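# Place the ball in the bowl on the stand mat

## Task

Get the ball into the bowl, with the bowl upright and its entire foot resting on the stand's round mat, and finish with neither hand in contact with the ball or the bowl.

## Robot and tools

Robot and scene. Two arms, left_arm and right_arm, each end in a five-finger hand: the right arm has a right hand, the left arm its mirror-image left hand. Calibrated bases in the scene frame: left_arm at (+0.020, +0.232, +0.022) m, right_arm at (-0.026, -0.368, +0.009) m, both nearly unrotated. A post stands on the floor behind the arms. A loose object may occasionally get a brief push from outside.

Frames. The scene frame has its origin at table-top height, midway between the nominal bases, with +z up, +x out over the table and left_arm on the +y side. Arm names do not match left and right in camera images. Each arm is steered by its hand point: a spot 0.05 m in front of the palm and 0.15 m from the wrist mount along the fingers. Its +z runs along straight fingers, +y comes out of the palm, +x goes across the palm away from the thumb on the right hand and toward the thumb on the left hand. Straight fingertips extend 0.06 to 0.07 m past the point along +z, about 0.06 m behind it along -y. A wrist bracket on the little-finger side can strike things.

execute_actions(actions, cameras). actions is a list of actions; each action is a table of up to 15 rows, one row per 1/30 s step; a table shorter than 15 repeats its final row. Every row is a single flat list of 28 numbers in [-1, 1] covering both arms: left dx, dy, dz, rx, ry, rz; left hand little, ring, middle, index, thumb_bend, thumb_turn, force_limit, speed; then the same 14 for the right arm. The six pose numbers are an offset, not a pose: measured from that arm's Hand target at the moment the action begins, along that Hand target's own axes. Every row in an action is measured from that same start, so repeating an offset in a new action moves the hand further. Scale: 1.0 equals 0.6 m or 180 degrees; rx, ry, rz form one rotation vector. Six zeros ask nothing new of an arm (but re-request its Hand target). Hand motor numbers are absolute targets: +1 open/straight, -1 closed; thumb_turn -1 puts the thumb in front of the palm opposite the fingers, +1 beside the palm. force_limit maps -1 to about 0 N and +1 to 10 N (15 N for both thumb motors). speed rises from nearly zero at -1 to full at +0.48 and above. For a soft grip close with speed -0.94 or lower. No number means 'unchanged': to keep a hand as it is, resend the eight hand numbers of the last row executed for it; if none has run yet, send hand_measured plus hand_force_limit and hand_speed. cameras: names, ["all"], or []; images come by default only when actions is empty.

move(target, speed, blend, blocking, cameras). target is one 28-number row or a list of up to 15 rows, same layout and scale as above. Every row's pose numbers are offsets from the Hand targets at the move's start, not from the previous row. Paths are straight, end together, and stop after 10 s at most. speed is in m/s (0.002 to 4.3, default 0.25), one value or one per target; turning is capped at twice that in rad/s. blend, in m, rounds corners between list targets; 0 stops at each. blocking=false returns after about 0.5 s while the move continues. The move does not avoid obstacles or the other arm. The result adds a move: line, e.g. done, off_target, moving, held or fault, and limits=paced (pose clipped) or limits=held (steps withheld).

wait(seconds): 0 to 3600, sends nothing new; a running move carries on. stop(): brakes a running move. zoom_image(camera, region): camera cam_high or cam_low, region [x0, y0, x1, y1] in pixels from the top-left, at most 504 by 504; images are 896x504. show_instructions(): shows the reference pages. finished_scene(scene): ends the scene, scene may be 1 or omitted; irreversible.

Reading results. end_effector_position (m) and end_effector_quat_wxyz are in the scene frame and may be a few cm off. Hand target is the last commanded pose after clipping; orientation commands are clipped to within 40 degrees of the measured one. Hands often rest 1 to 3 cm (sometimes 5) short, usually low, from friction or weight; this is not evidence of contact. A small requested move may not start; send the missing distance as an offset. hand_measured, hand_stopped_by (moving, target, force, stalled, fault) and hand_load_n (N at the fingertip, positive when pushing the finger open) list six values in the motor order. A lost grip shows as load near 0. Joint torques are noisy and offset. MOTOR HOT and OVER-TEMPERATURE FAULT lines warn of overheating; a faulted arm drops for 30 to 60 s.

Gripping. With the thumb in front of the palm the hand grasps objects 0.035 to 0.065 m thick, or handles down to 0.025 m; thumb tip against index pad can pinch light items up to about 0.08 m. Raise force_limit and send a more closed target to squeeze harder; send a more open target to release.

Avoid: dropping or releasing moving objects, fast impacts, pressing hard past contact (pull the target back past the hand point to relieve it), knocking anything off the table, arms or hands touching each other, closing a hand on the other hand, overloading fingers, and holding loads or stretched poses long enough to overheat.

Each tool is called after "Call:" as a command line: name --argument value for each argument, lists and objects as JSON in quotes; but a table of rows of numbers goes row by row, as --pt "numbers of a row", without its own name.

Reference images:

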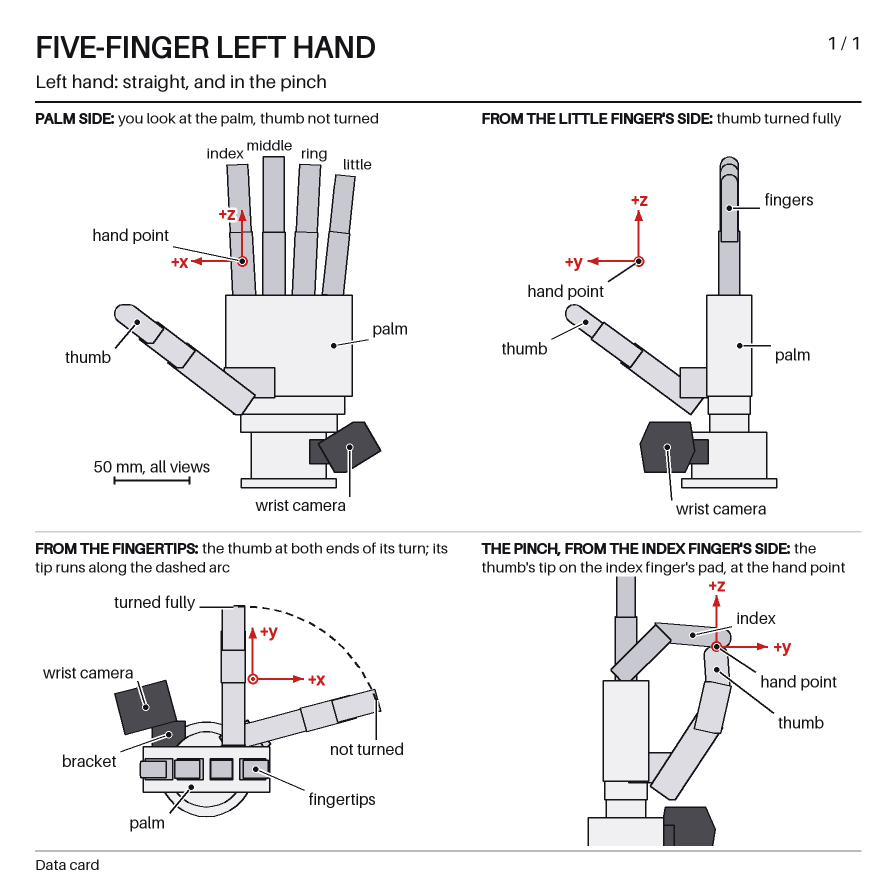

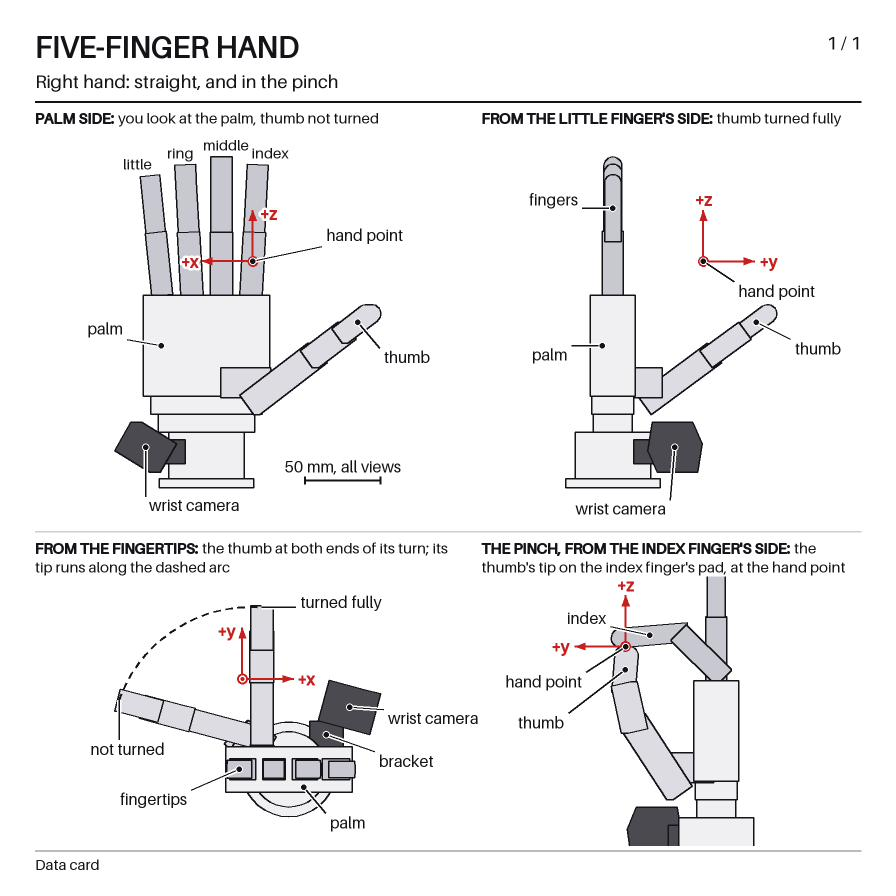

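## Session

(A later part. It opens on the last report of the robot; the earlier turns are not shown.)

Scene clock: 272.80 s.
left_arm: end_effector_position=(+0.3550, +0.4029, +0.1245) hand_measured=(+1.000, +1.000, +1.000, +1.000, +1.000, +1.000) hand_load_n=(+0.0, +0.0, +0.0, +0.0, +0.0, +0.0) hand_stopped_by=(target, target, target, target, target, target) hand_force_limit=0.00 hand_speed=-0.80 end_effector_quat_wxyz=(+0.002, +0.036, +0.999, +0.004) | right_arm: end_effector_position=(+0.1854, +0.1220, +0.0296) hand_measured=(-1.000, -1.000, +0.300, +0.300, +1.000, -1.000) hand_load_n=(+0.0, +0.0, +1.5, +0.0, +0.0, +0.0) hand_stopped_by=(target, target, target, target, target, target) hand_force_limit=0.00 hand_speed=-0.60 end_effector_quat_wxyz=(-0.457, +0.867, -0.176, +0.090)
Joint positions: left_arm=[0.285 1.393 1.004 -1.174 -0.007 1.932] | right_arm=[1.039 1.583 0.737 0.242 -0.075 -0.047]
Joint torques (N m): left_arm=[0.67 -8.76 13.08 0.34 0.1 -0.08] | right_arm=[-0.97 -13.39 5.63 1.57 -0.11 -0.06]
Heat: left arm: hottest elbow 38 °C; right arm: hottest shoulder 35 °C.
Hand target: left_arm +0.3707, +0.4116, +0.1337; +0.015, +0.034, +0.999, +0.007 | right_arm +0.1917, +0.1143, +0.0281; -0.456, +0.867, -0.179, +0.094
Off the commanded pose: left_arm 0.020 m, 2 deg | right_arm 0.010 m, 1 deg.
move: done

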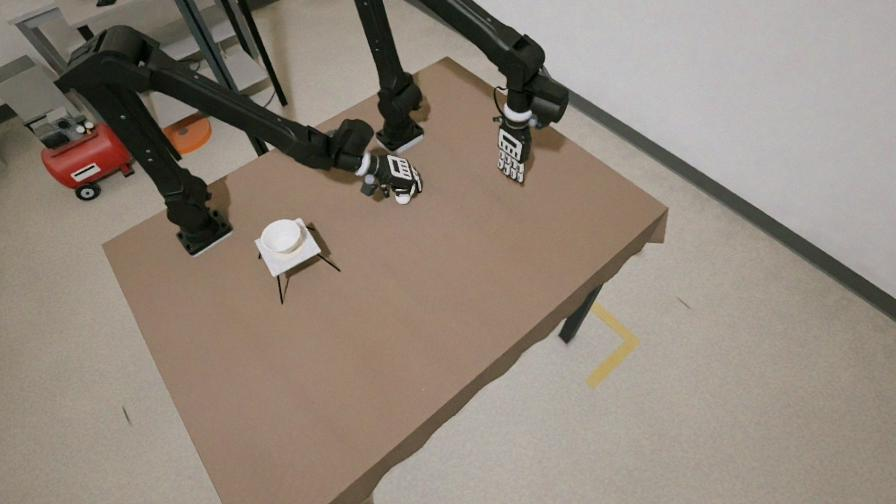

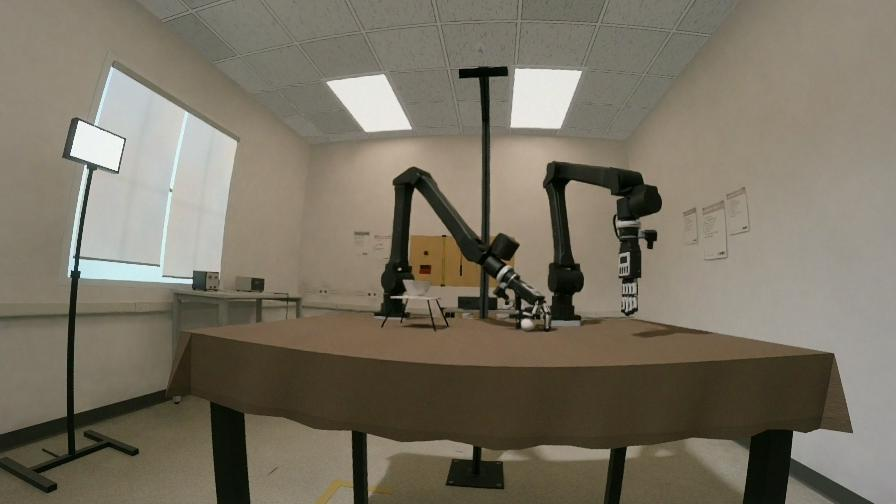

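Call:
move --pt "0 0 0 0 0 0 1 1 1 1 1 1 0 -0.8 0 -0.011 -0.0075 0 0 0 -1 -1 0.3 0.3 1 -1 0 -0.6" --pt "0 0 0 0 0 0 1 1 1 1 1 1 0 -0.8 0.039 -0.0003 -0.0188 0 0 0 -1 -1 0.3 0.3 1 -1 0 -0.6" --speed 0.06 --cameras '["all"]'

Call:
zoom_image --camera "cam_high" --region '[350, 120, 450, 220]'

Call:
zoom_image --camera "cam_low" --region '[490, 250, 590, 350]'

Scene clock: 300.27 s.
left_arm: end_effector_position=(+0.3550, +0.4029, +0.1245) hand_measured=(+1.000, +1.000, +1.000, +1.000, +1.000, +1.000) hand_load_n=(+0.0, +0.0, +0.0, +0.0, +0.0, +0.0) hand_stopped_by=(target, target, target, target, target, target) hand_force_limit=0.00 hand_speed=-0.80 end_effector_quat_wxyz=(+0.002, +0.036, +0.999, +0.004) | right_arm: end_effector_position=(+0.2024, +0.1023, +0.0304) hand_measured=(-1.000, -1.000, +0.300, +0.300, +1.000, -1.000) hand_load_n=(+0.5, +0.0, +0.5, +0.0, +0.0, +0.0) hand_stopped_by=(target, target, target, target, target, target) hand_force_limit=0.00 hand_speed=-0.60 end_effector_quat_wxyz=(-0.455, +0.868, -0.178, +0.088)
Joint positions: left_arm=[0.285 1.393 1.004 -1.174 -0.007 1.932] | right_arm=[0.977 1.562 0.718 0.231 -0.125 -0.076]
Joint torques (N m): left_arm=[0.38 -9.17 13.15 0.38 0.11 -0.07] | right_arm=[-0.91 -13.8 6.28 1.06 -0.11 -0.1]
Heat: left arm: hottest elbow 39 °C; right arm: hottest shoulder 35 °C.
Hand target: left_arm +0.3707, +0.4116, +0.1337; +0.015, +0.034, +0.999, +0.007 | right_arm +0.2094, +0.0967, +0.0347; -0.456, +0.867, -0.179, +0.094
Off the commanded pose: left_arm 0.020 m, 2 deg | right_arm 0.010 m, 1 deg.
move: done

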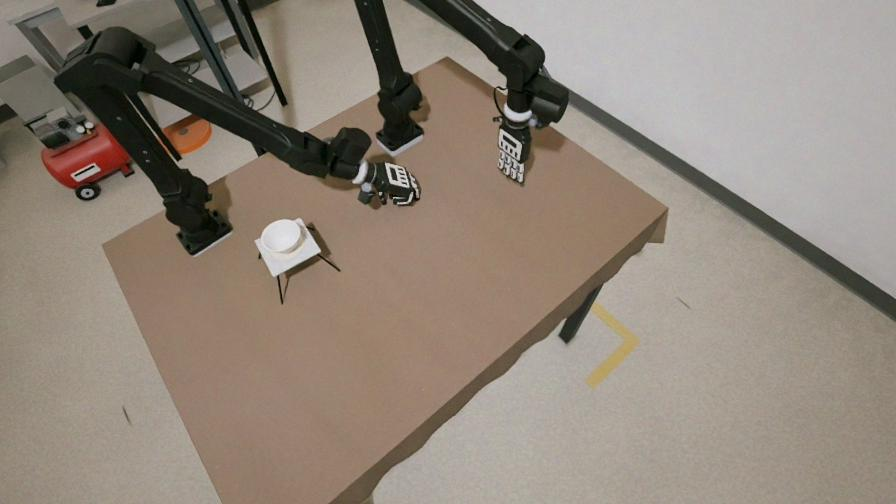

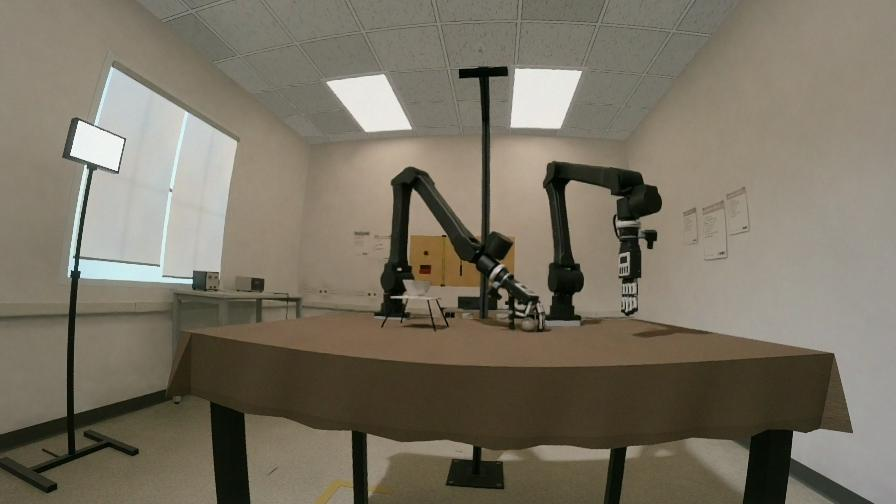

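Scaled by 5.040 from the camera's image (finer frame: 1280x720).

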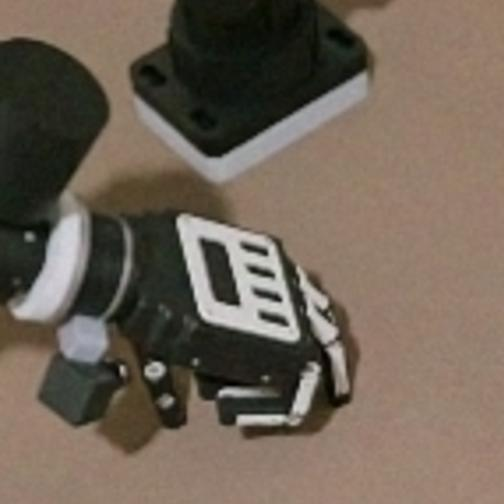

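Scaled by 5.040 from the camera's image (finer frame: 1280x720).

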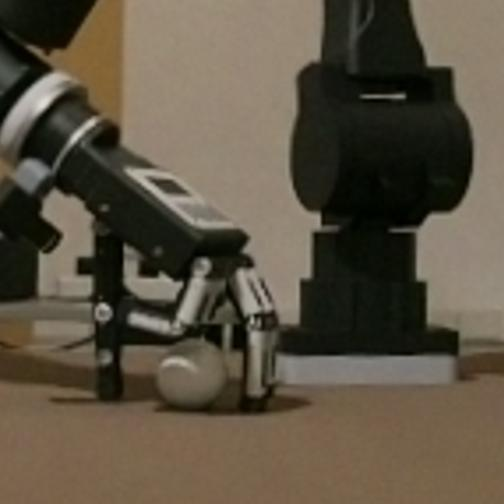

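Call:
move --pt "0 0 0 0 0 0 1 1 1 1 1 1 0 -0.8 0 -0.0055 -0.0038 0 0 0 -1 -1 0.3 0.3 0.72 -1 0 -0.6" --pt "0 0 0 0 0 0 1 1 1 1 1 1 0 -0.8 0 -0.0055 -0.0038 0 0 0 -1 -1 -0.3 -0.3 0.1 -1 -0.6 -0.93" --speed 0.06 --cameras '["all"]'

Call:
zoom_image --camera "cam_high" --region '[350, 120, 450, 220]'

Call:
zoom_image --camera "cam_low" --region '[490, 250, 590, 350]'

Scene clock: 316.70 s.
left_arm: end_effector_position=(+0.3550, +0.4029, +0.1245) hand_measured=(+1.000, +1.000, +1.000, +1.000, +1.000, +1.000) hand_load_n=(+0.0, +0.0, +0.0, +0.0, -0.5, +0.0) hand_stopped_by=(target, target, target, target, target, target) hand_force_limit=0.00 hand_speed=-0.80 end_effector_quat_wxyz=(+0.002, +0.036, +0.999, +0.004) | right_arm: end_effector_position=(+0.2018, +0.1007, +0.0313) hand_measured=(-1.000, -1.000, -0.034, -0.190, +0.520, -1.000) hand_load_n=(+0.0, +0.0, +2.0, +2.0, +3.5, +0.5) hand_stopped_by=(target, target, force, force, force, target) hand_force_limit=-0.60 hand_speed=-0.93 end_effector_quat_wxyz=(-0.452, +0.869, -0.178, +0.088)
Joint positions: left_arm=[0.285 1.393 1.004 -1.174 -0.007 1.932] | right_arm=[0.977 1.556 0.718 0.219 -0.125 -0.079]
Joint torques (N m): left_arm=[0.85 -9.47 13.12 0.4 0.06 -0.05] | right_arm=[-0.85 -13.98 6.61 0.99 -0.11 -0.09]
Heat: left arm: hottest elbow 39 °C; right arm: hottest shoulder 35 °C.
Hand target: left_arm +0.3707, +0.4116, +0.1337; +0.015, +0.034, +0.999, +0.007 | right_arm +0.2096, +0.0967, +0.0386; -0.456, +0.867, -0.179, +0.094
Off the commanded pose: left_arm 0.020 m, 2 deg | right_arm 0.011 m, 1 deg.
move: off_target (right_arm); target 2's new numbers were sent with right_arm's hand 0.011 m and 1 deg from that target

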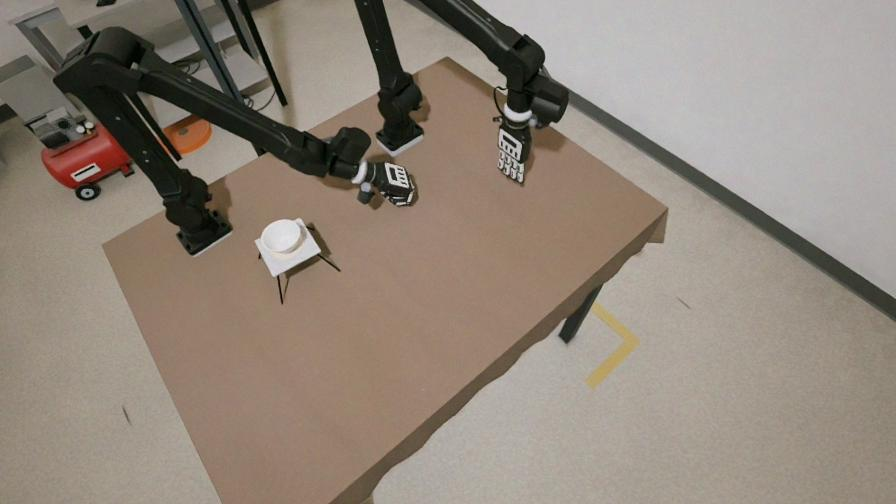

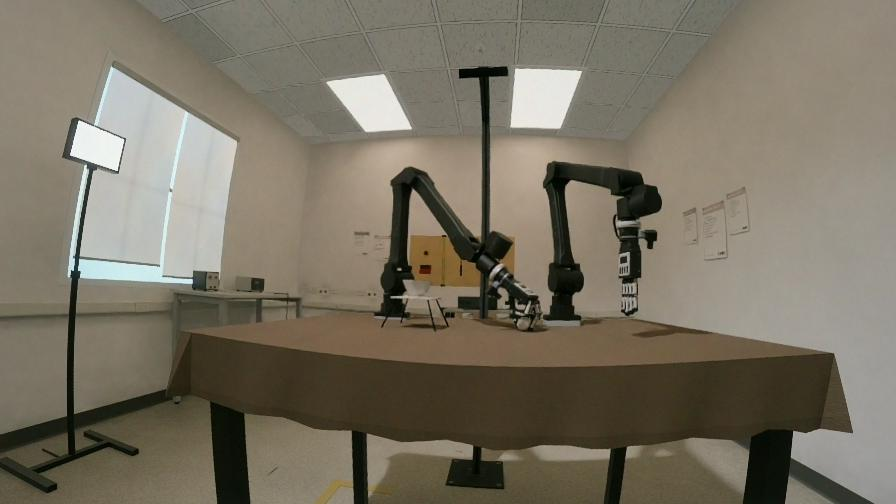

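Scaled by 5.040 from the camera's image (finer frame: 1280x720).

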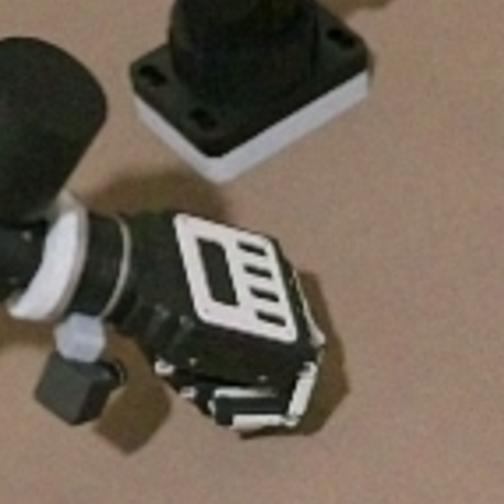

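Scaled by 5.040 from the camera's image (finer frame: 1280x720).

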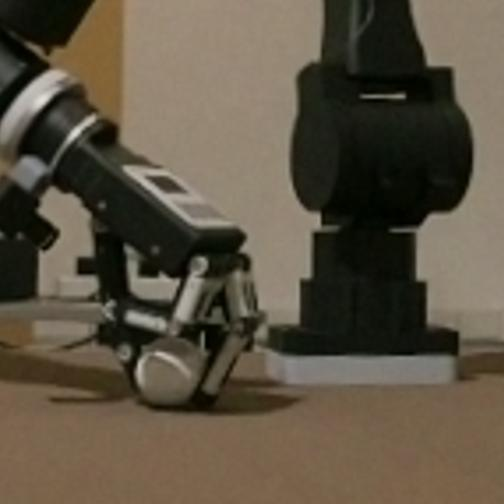

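Call:
move --target '[0,0,0,0,0,0,1,1,1,1,1,1,0,-0.8,0,-0.0687,-0.0471,0,0,0,-1,-1,-0.3,-0.3,0.1,-1,-0.6,-0.93]' --speed 0.06 --cameras '["all"]'

Call:
zoom_image --camera "cam_low" --region '[490, 250, 590, 350]'

Scene clock: 347.97 s.
left_arm: end_effector_position=(+0.3550, +0.4029, +0.1245) hand_measured=(+1.000, +1.000, +1.000, +1.000, +1.000, +1.000) hand_load_n=(+0.0, +0.0, -0.5, +0.0, +0.0, +0.0) hand_stopped_by=(target, target, target, target, target, target) hand_force_limit=0.00 hand_speed=-0.80 end_effector_quat_wxyz=(+0.002, +0.036, +0.999, +0.004) | right_arm: end_effector_position=(+0.1938, +0.0876, +0.0671) hand_measured=(-1.000, -1.000, -0.034, -0.190, +0.520, -1.000) hand_load_n=(+0.0, +0.0, +2.0, +2.0, +3.5, +0.0) hand_stopped_by=(target, target, force, force, force, target) hand_force_limit=-0.60 hand_speed=-0.93 end_effector_quat_wxyz=(-0.440, +0.876, -0.180, +0.083)
Joint positions: left_arm=[0.285 1.393 1.004 -1.174 -0.007 1.932] | right_arm=[0.977 1.44 0.735 0.055 -0.125 -0.079]
Joint torques (N m): left_arm=[0.85 -8.82 13.08 0.31 0.08 -0.02] | right_arm=[-0.85 -12.69 10.43 0.94 -0.1 -0.09]
Heat: left arm: hottest elbow 39 °C; right arm: hottest shoulder 36 °C.
Hand target: left_arm +0.3707, +0.4116, +0.1337; +0.015, +0.034, +0.999, +0.007 | right_arm +0.2095, +0.0968, +0.0887; -0.456, +0.867, -0.179, +0.094
Off the commanded pose: left_arm 0.020 m, 2 deg | right_arm 0.028 m, 2 deg.
move: off_target (right_arm)

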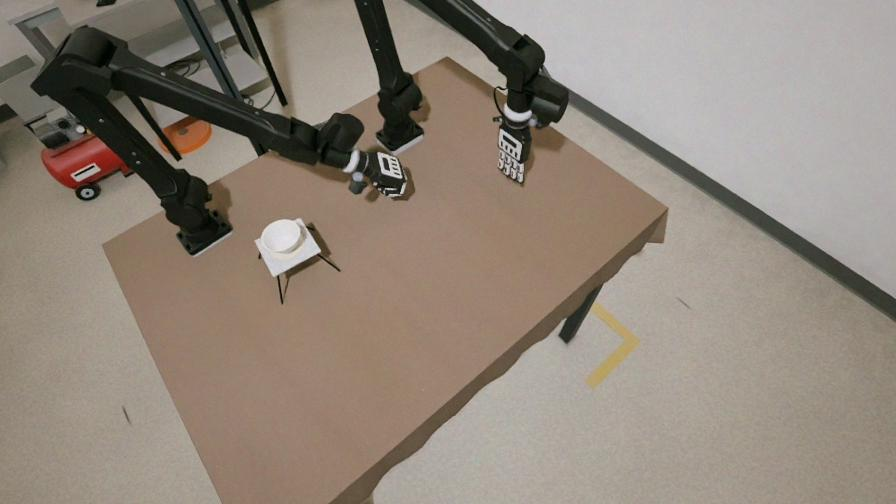

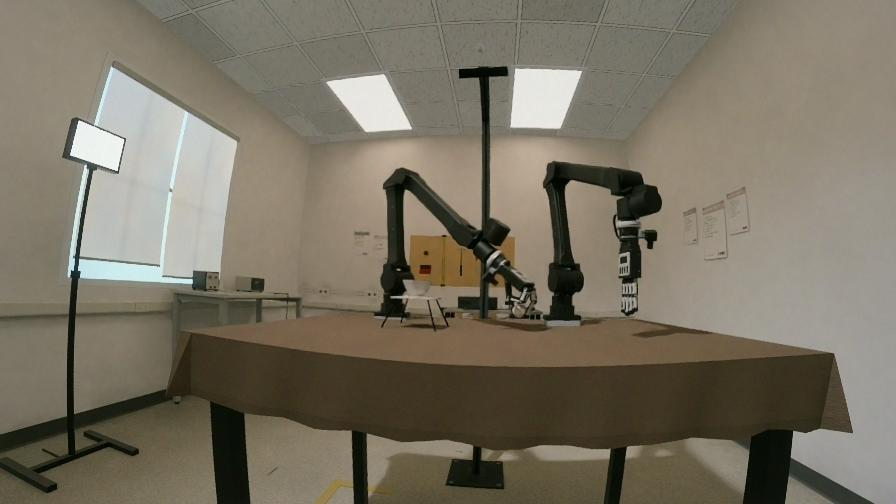

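Scaled by 5.040 from the camera's image (finer frame: 1280x720).

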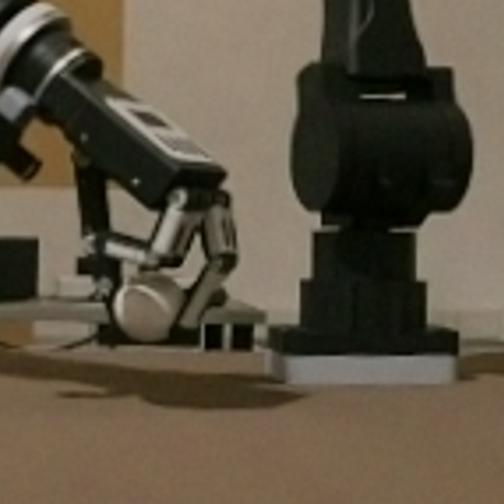

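Call:
move --pt "0 0 0 0 0 0 1 1 1 1 1 1 0 -0.8 0.059 -0.0883 -0.1993 -0.013 0.038 0.031 -1 -1 -0.3 -0.3 0.1 -1 -0.6 -0.93" --pt "0 0 0 0 0 0 1 1 1 1 1 1 0 -0.8 0.2047 0.078 -0.4995 -0.0528 0.1519 0.125 -1 -1 -0.3 -0.3 0.1 -1 -0.6 -0.93" --speed 0.15 --blend 0.04 --cameras '["all"]'

Call:
zoom_image --camera "cam_high" --region '[240, 180, 350, 290]'

Call:
zoom_image --camera "cam_low" --region '[370, 230, 480, 340]'

Scene clock: 371.00 s.
left_arm: end_effector_position=(+0.3550, +0.4029, +0.1245) hand_measured=(+1.000, +1.000, +1.000, +1.000, +1.000, +1.000) hand_load_n=(+0.0, +0.0, +0.0, +0.0, -0.5, +0.0) hand_stopped_by=(target, target, target, target, target, target) hand_force_limit=0.00 hand_speed=-0.80 end_effector_quat_wxyz=(+0.002, +0.036, +0.999, +0.004) | right_arm: end_effector_position=(+0.2131, -0.1981, +0.2177) hand_measured=(-1.000, -1.000, -0.034, -0.190, +0.520, -1.000) hand_load_n=(+0.0, +0.5, +2.0, +2.0, +3.5, +0.0) hand_stopped_by=(target, target, force, force, force, target) hand_force_limit=-0.60 hand_speed=-0.93 end_effector_quat_wxyz=(-0.338, +0.804, -0.451, +0.187)
Joint positions: left_arm=[0.285 1.393 1.004 -1.174 -0.007 1.932] | right_arm=[0.445 0.653 0.72 -0.845 -0.046 -0.038]
Joint torques (N m): left_arm=[0.32 -9.23 13.05 0.4 0.09 -0.04] | right_arm=[-0.85 -2.78 9.54 0.83 -0.11 -0.1]
Heat: left arm: hottest elbow 39 °C; right arm: hottest shoulder 36 °C.
Hand target: left_arm +0.3707, +0.4116, +0.1337; +0.015, +0.034, +0.999, +0.007 | right_arm +0.2138, -0.2030, +0.2201; -0.338, +0.803, -0.452, +0.190
Off the commanded pose: left_arm 0.020 m, 2 deg | right_arm 0.005 m, 0 deg.
move: done

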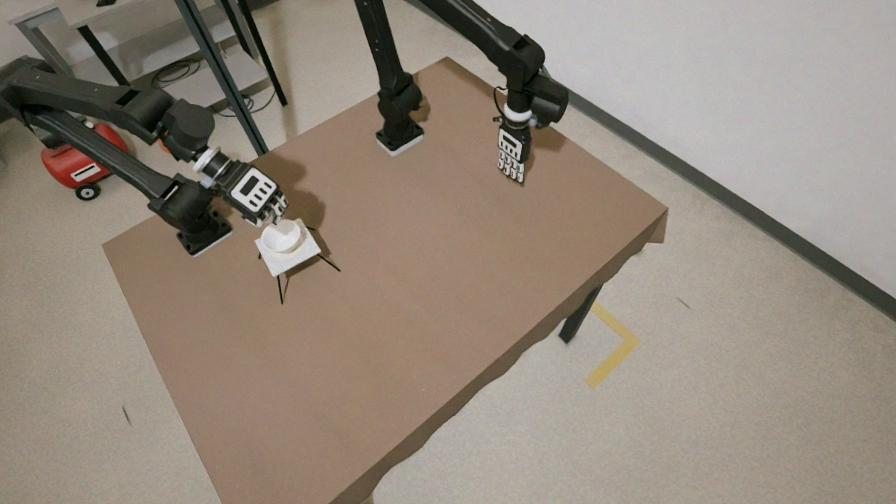

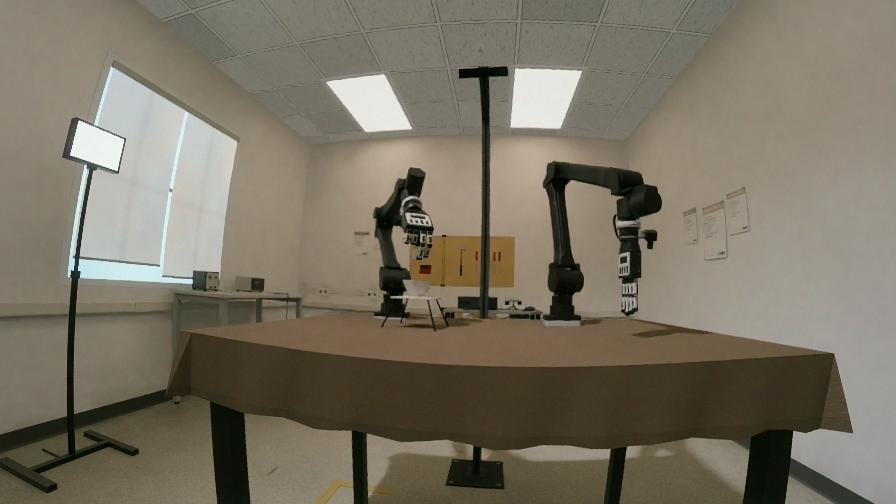

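Scaled by 4.582 from the camera's image (finer frame: 1280x720).

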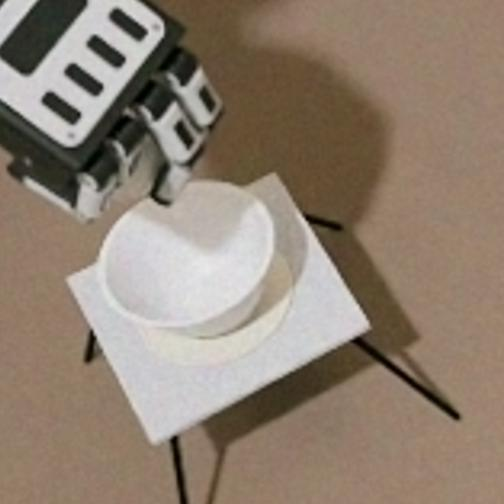

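Scaled by 4.582 from the camera's image (finer frame: 1280x720).

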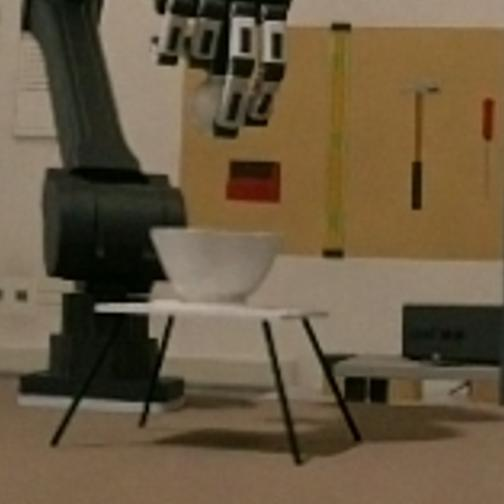

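Call:
zoom_image --camera "cam_high" --region '[250, 190, 310, 250]'

Call:
zoom_image --camera "cam_low" --region '[390, 235, 450, 295]'

Scaled by 8.400 from the camera's image (finer frame: 1280x720).

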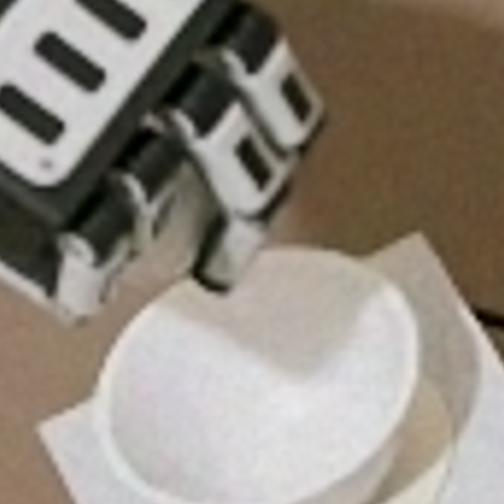

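Scaled by 8.400 from the camera's image (finer frame: 1280x720).

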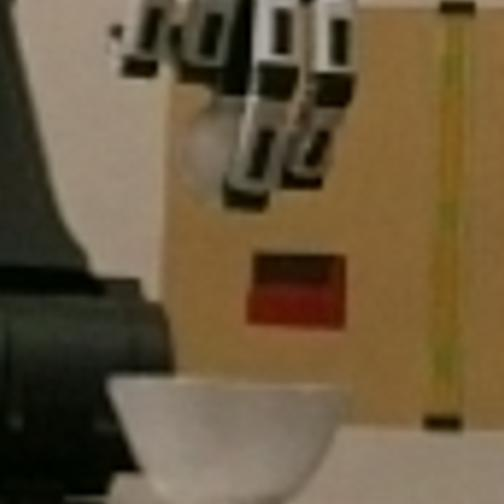

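Call:
move --target '[0,0,0,0,0,0,1,1,1,1,1,1,0,-0.8,0.004,0.0713,0.0697,0,0,0,-1,-1,-0.3,-0.3,0.1,-1,-0.6,-0.93]' --speed 0.08 --cameras '["all"]'

Call:
zoom_image --camera "cam_high" --region '[250, 190, 320, 260]'

Call:
zoom_image --camera "cam_low" --region '[380, 245, 450, 315]'

Scene clock: 401.20 s.
left_arm: end_effector_position=(+0.3550, +0.4029, +0.1245) hand_measured=(+1.000, +1.000, +1.000, +1.000, +1.000, +1.000) hand_load_n=(+0.0, +0.0, +0.0, +0.0, +0.0, +0.0) hand_stopped_by=(target, target, target, target, target, target) hand_force_limit=0.00 hand_speed=-0.80 end_effector_quat_wxyz=(+0.002, +0.036, +0.999, +0.004) | right_arm: end_effector_position=(+0.2090, -0.2028, +0.1561) hand_measured=(-1.000, -1.000, -0.034, -0.190, +0.520, -1.000) hand_load_n=(+0.0, +0.0, +2.0, +2.0, +3.5, +0.5) hand_stopped_by=(target, target, force, force, force, target) hand_force_limit=-0.60 hand_speed=-0.93 end_effector_quat_wxyz=(-0.330, +0.808, -0.453, +0.182)
Joint positions: left_arm=[0.285 1.393 1.004 -1.174 -0.007 1.932] | right_arm=[0.433 0.652 0.566 -0.713 -0.054 -0.047]
Joint torques (N m): left_arm=[0.38 -8.94 12.97 0.44 0.09 -0.07] | right_arm=[-0.91 -2.55 9.32 1.77 -0.13 -0.08]
Heat: left arm: hottest elbow 40 °C; right arm: hottest elbow 35 °C.
Hand target: left_arm +0.3707, +0.4116, +0.1337; +0.015, +0.034, +0.999, +0.007 | right_arm +0.2150, -0.2050, +0.1603; -0.338, +0.803, -0.452, +0.190
Off the commanded pose: left_arm 0.020 m, 2 deg | right_arm 0.008 m, 1 deg.
move: done

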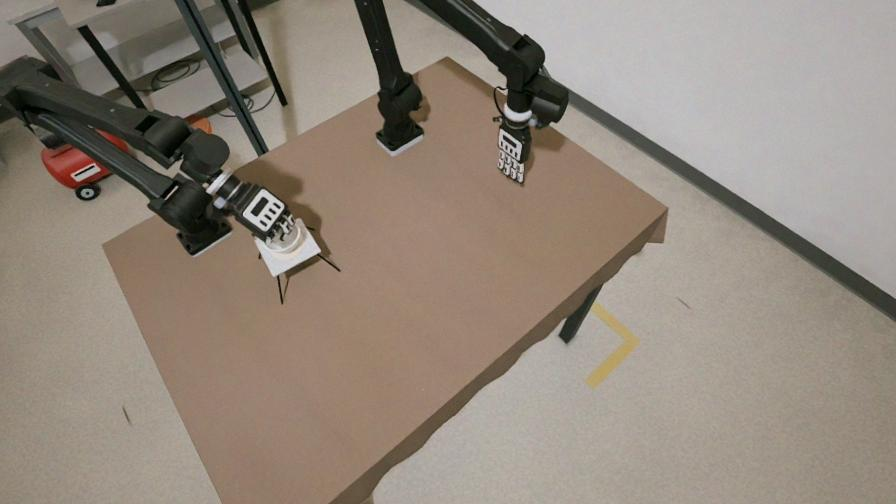

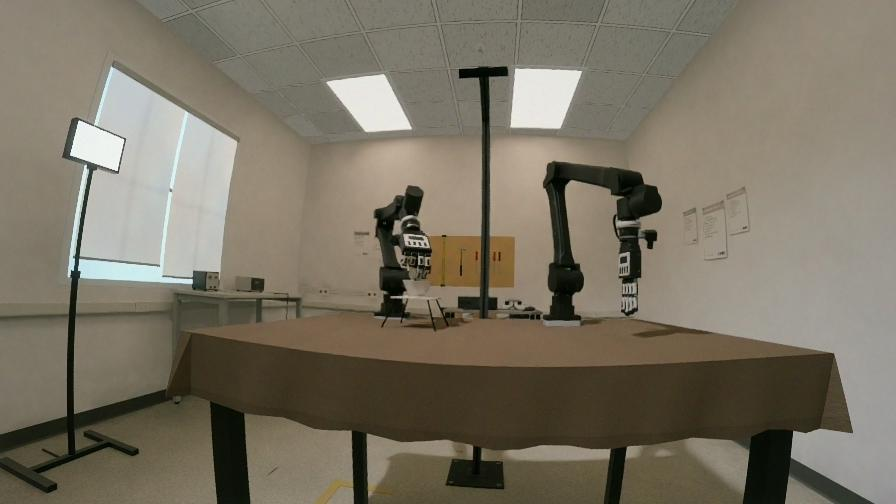

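Scaled by 7.200 from the camera's image (finer frame: 1280x720).

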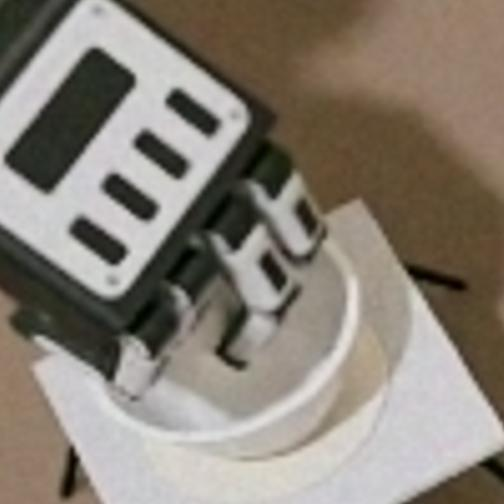

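Scaled by 7.200 from the camera's image (finer frame: 1280x720).

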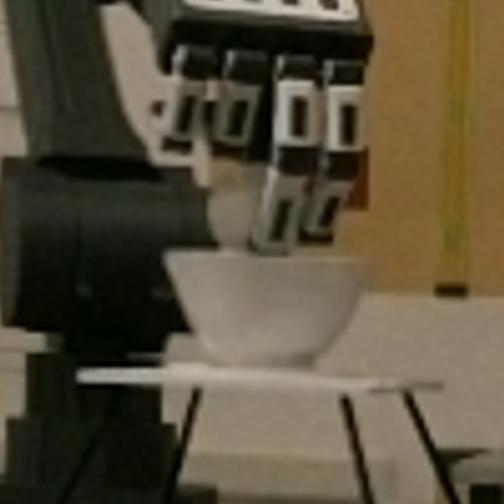

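Call:
move --target '[0,0,0,0,0,0,1,1,1,1,1,1,0,-0.8,-0.0048,0.0255,0.0405,0,0,0,-1,-1,-0.3,-0.3,0.1,-1,-0.6,-0.93]' --speed 0.04 --cameras '["all"]'

Call:
zoom_image --camera "cam_high" --region '[250, 190, 320, 260]'

Call:
zoom_image --camera "cam_low" --region '[380, 245, 450, 315]'

Scene clock: 412.33 s.
left_arm: end_effector_position=(+0.3550, +0.4029, +0.1245) hand_measured=(+1.000, +1.000, +1.000, +1.000, +1.000, +1.000) hand_load_n=(+0.0, +0.0, +0.0, +0.0, +0.0, +0.0) hand_stopped_by=(target, target, target, target, target, target) hand_force_limit=0.00 hand_speed=-0.80 end_effector_quat_wxyz=(+0.002, +0.036, +0.999, +0.004) | right_arm: end_effector_position=(+0.2151, -0.2004, +0.1325) hand_measured=(-1.000, -1.000, -0.034, -0.190, +0.520, -1.000) hand_load_n=(+0.5, +0.0, +1.5, +2.0, +3.5, +0.0) hand_stopped_by=(target, target, force, force, force, target) hand_force_limit=-0.60 hand_speed=-0.93 end_effector_quat_wxyz=(-0.336, +0.805, -0.451, +0.187)
Joint positions: left_arm=[0.285 1.393 1.004 -1.174 -0.007 1.932] | right_arm=[0.433 0.675 0.505 -0.612 -0.051 -0.048]
Joint torques (N m): left_arm=[0.5 -9.58 13.22 0.34 0.1 -0.04] | right_arm=[0.21 -1.32 9.22 1.92 0.15 0.04]
Heat: left arm: hottest elbow 40 °C; right arm: hottest elbow 35 °C.
Hand target: left_arm +0.3707, +0.4116, +0.1337; +0.015, +0.034, +0.999, +0.007 | right_arm +0.2192, -0.1991, +0.1323; -0.338, +0.803, -0.452, +0.190
Off the commanded pose: left_arm 0.020 m, 2 deg | right_arm 0.004 m, 0 deg.
move: done

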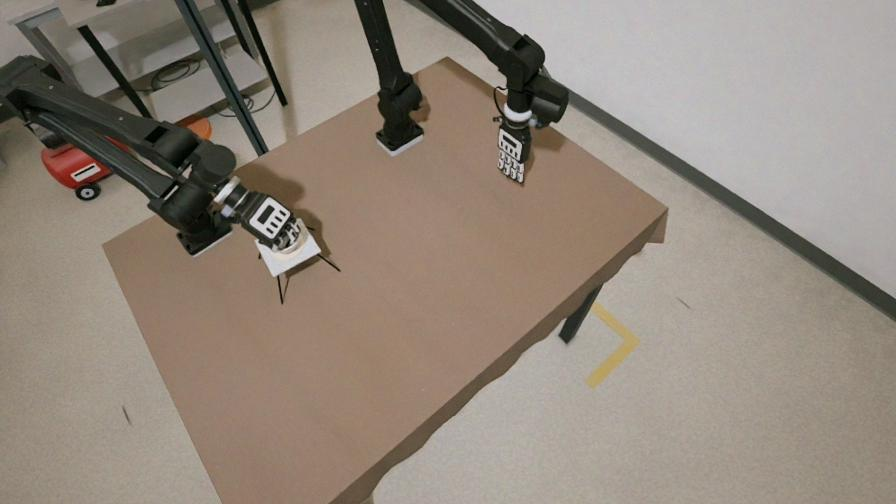

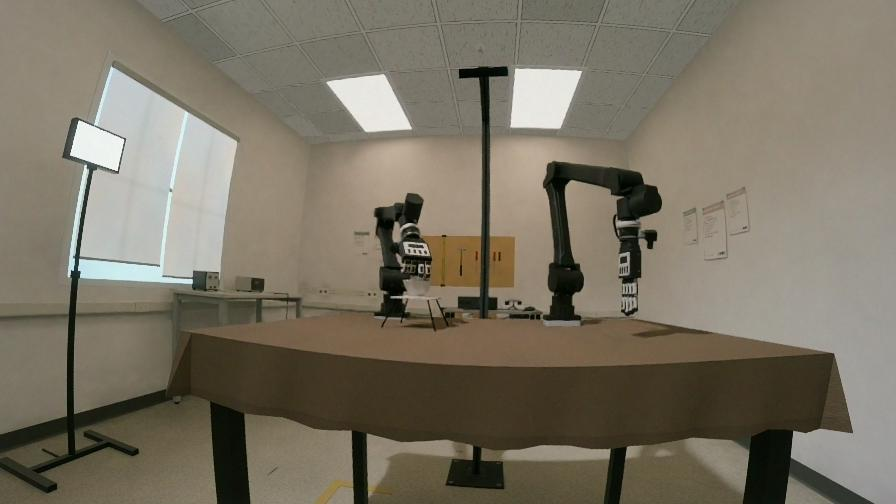

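Scaled by 7.200 from the camera's image (finer frame: 1280x720).

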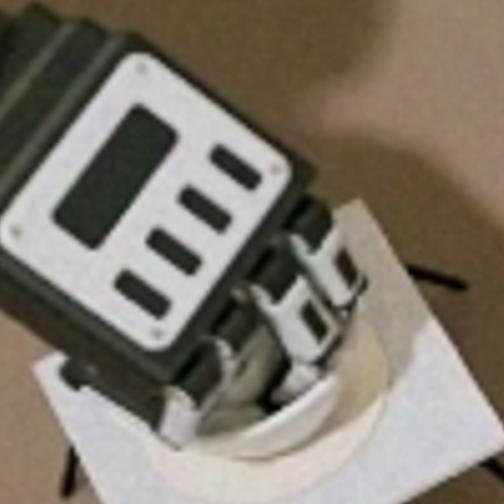

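Scaled by 7.200 from the camera's image (finer frame: 1280x720).

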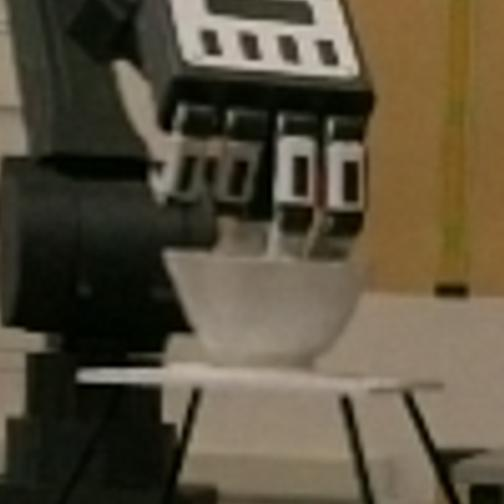

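Call:
zoom_image --camera "cam_high" --region '[260, 215, 310, 265]'

Call:
zoom_image --camera "cam_low" --region '[395, 265, 435, 305]'

Scaled by 10.080 from the camera's image (finer frame: 1280x720).

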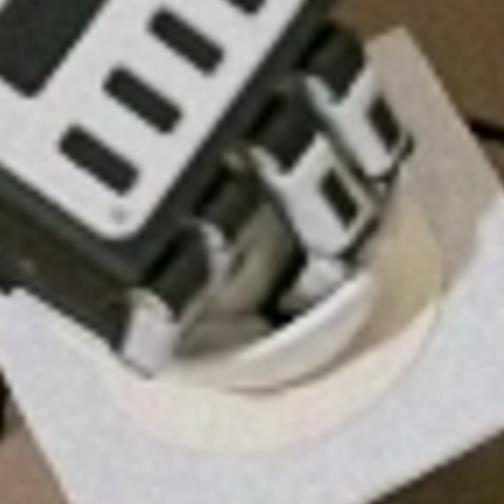

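Scaled by 12.600 from the camera's image (finer frame: 1280x720).

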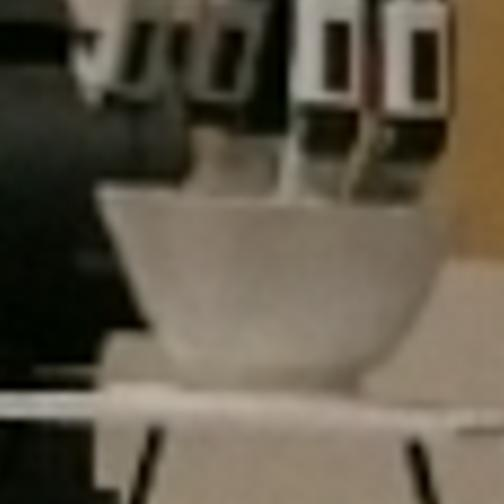

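Call:
move --target '[0,0,0,0,0,0,1,1,1,1,1,1,0,-0.8,0,0,0,0,0,0,-1,-1,-0.3,-0.3,0.66,-1,-0.6,-0.93]' --cameras '["all"]'

Call:
zoom_image --camera "cam_high" --region '[260, 215, 310, 265]'

Call:
zoom_image --camera "cam_low" --region '[395, 265, 435, 305]'

Scene clock: 436.57 s.
left_arm: end_effector_position=(+0.3550, +0.4029, +0.1245) hand_measured=(+1.000, +1.000, +1.000, +1.000, +1.000, +1.000) hand_load_n=(+0.0, +0.0, +0.0, +0.0, +0.0, +0.0) hand_stopped_by=(target, target, target, target, target, target) hand_force_limit=0.00 hand_speed=-0.80 end_effector_quat_wxyz=(+0.002, +0.036, +0.999, +0.004) | right_arm: end_effector_position=(+0.2151, -0.2004, +0.1325) hand_measured=(-1.000, -1.000, -0.034, -0.190, +0.660, -1.000) hand_load_n=(+0.0, +0.0, +0.0, +0.5, +0.0, +0.0) hand_stopped_by=(target, target, force, force, target, target) hand_force_limit=-0.60 hand_speed=-0.93 end_effector_quat_wxyz=(-0.336, +0.805, -0.451, +0.187)
Joint positions: left_arm=[0.285 1.393 1.004 -1.174 -0.007 1.932] | right_arm=[0.433 0.675 0.505 -0.612 -0.051 -0.048]
Joint torques (N m): left_arm=[0.79 -9.58 13.03 0.35 0.12 -0.03] | right_arm=[0.21 -1.26 9.21 1.87 0.14 0.04]
Heat: left arm: hottest elbow 40 °C; right arm: hottest elbow 36 °C.
Hand target: left_arm +0.3707, +0.4116, +0.1337; +0.015, +0.034, +0.999, +0.007 | right_arm +0.2192, -0.1991, +0.1323; -0.338, +0.803, -0.452, +0.190
Off the commanded pose: left_arm 0.020 m, 2 deg | right_arm 0.004 m, 0 deg.
move: done

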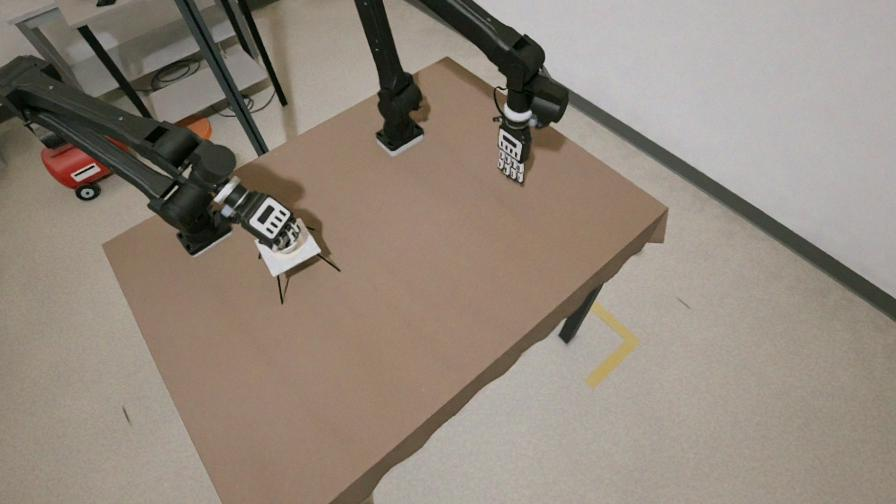

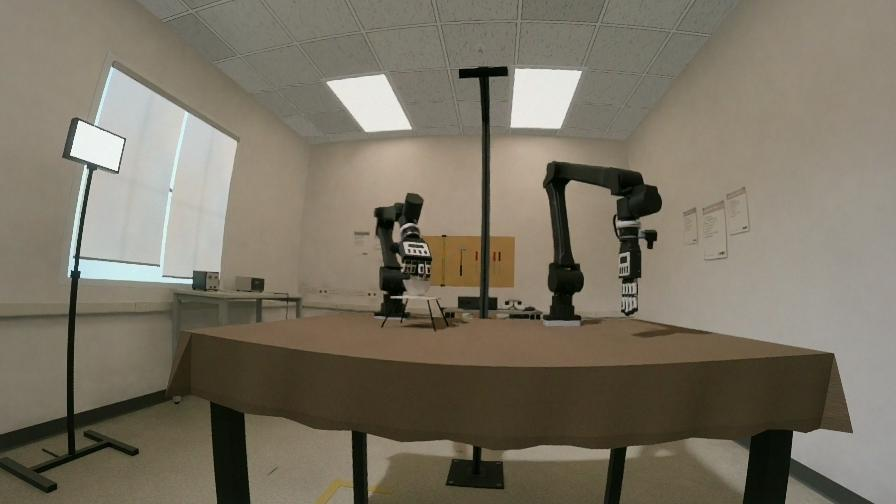

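Scaled by 10.080 from the camera's image (finer frame: 1280x720).

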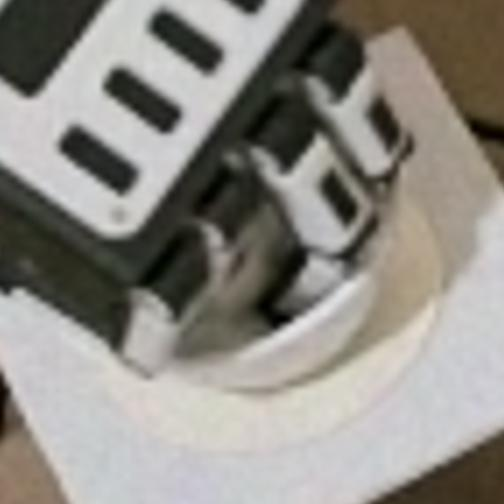

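Scaled by 12.600 from the camera's image (finer frame: 1280x720).

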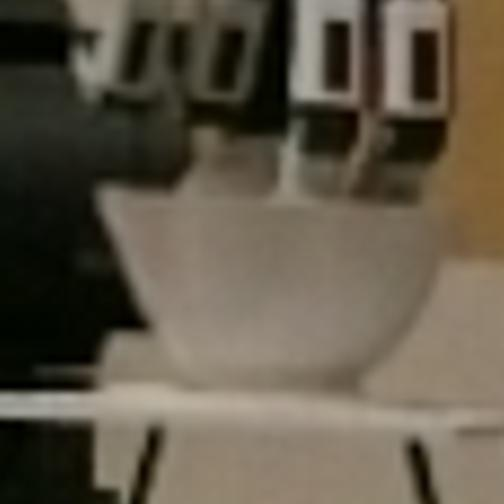

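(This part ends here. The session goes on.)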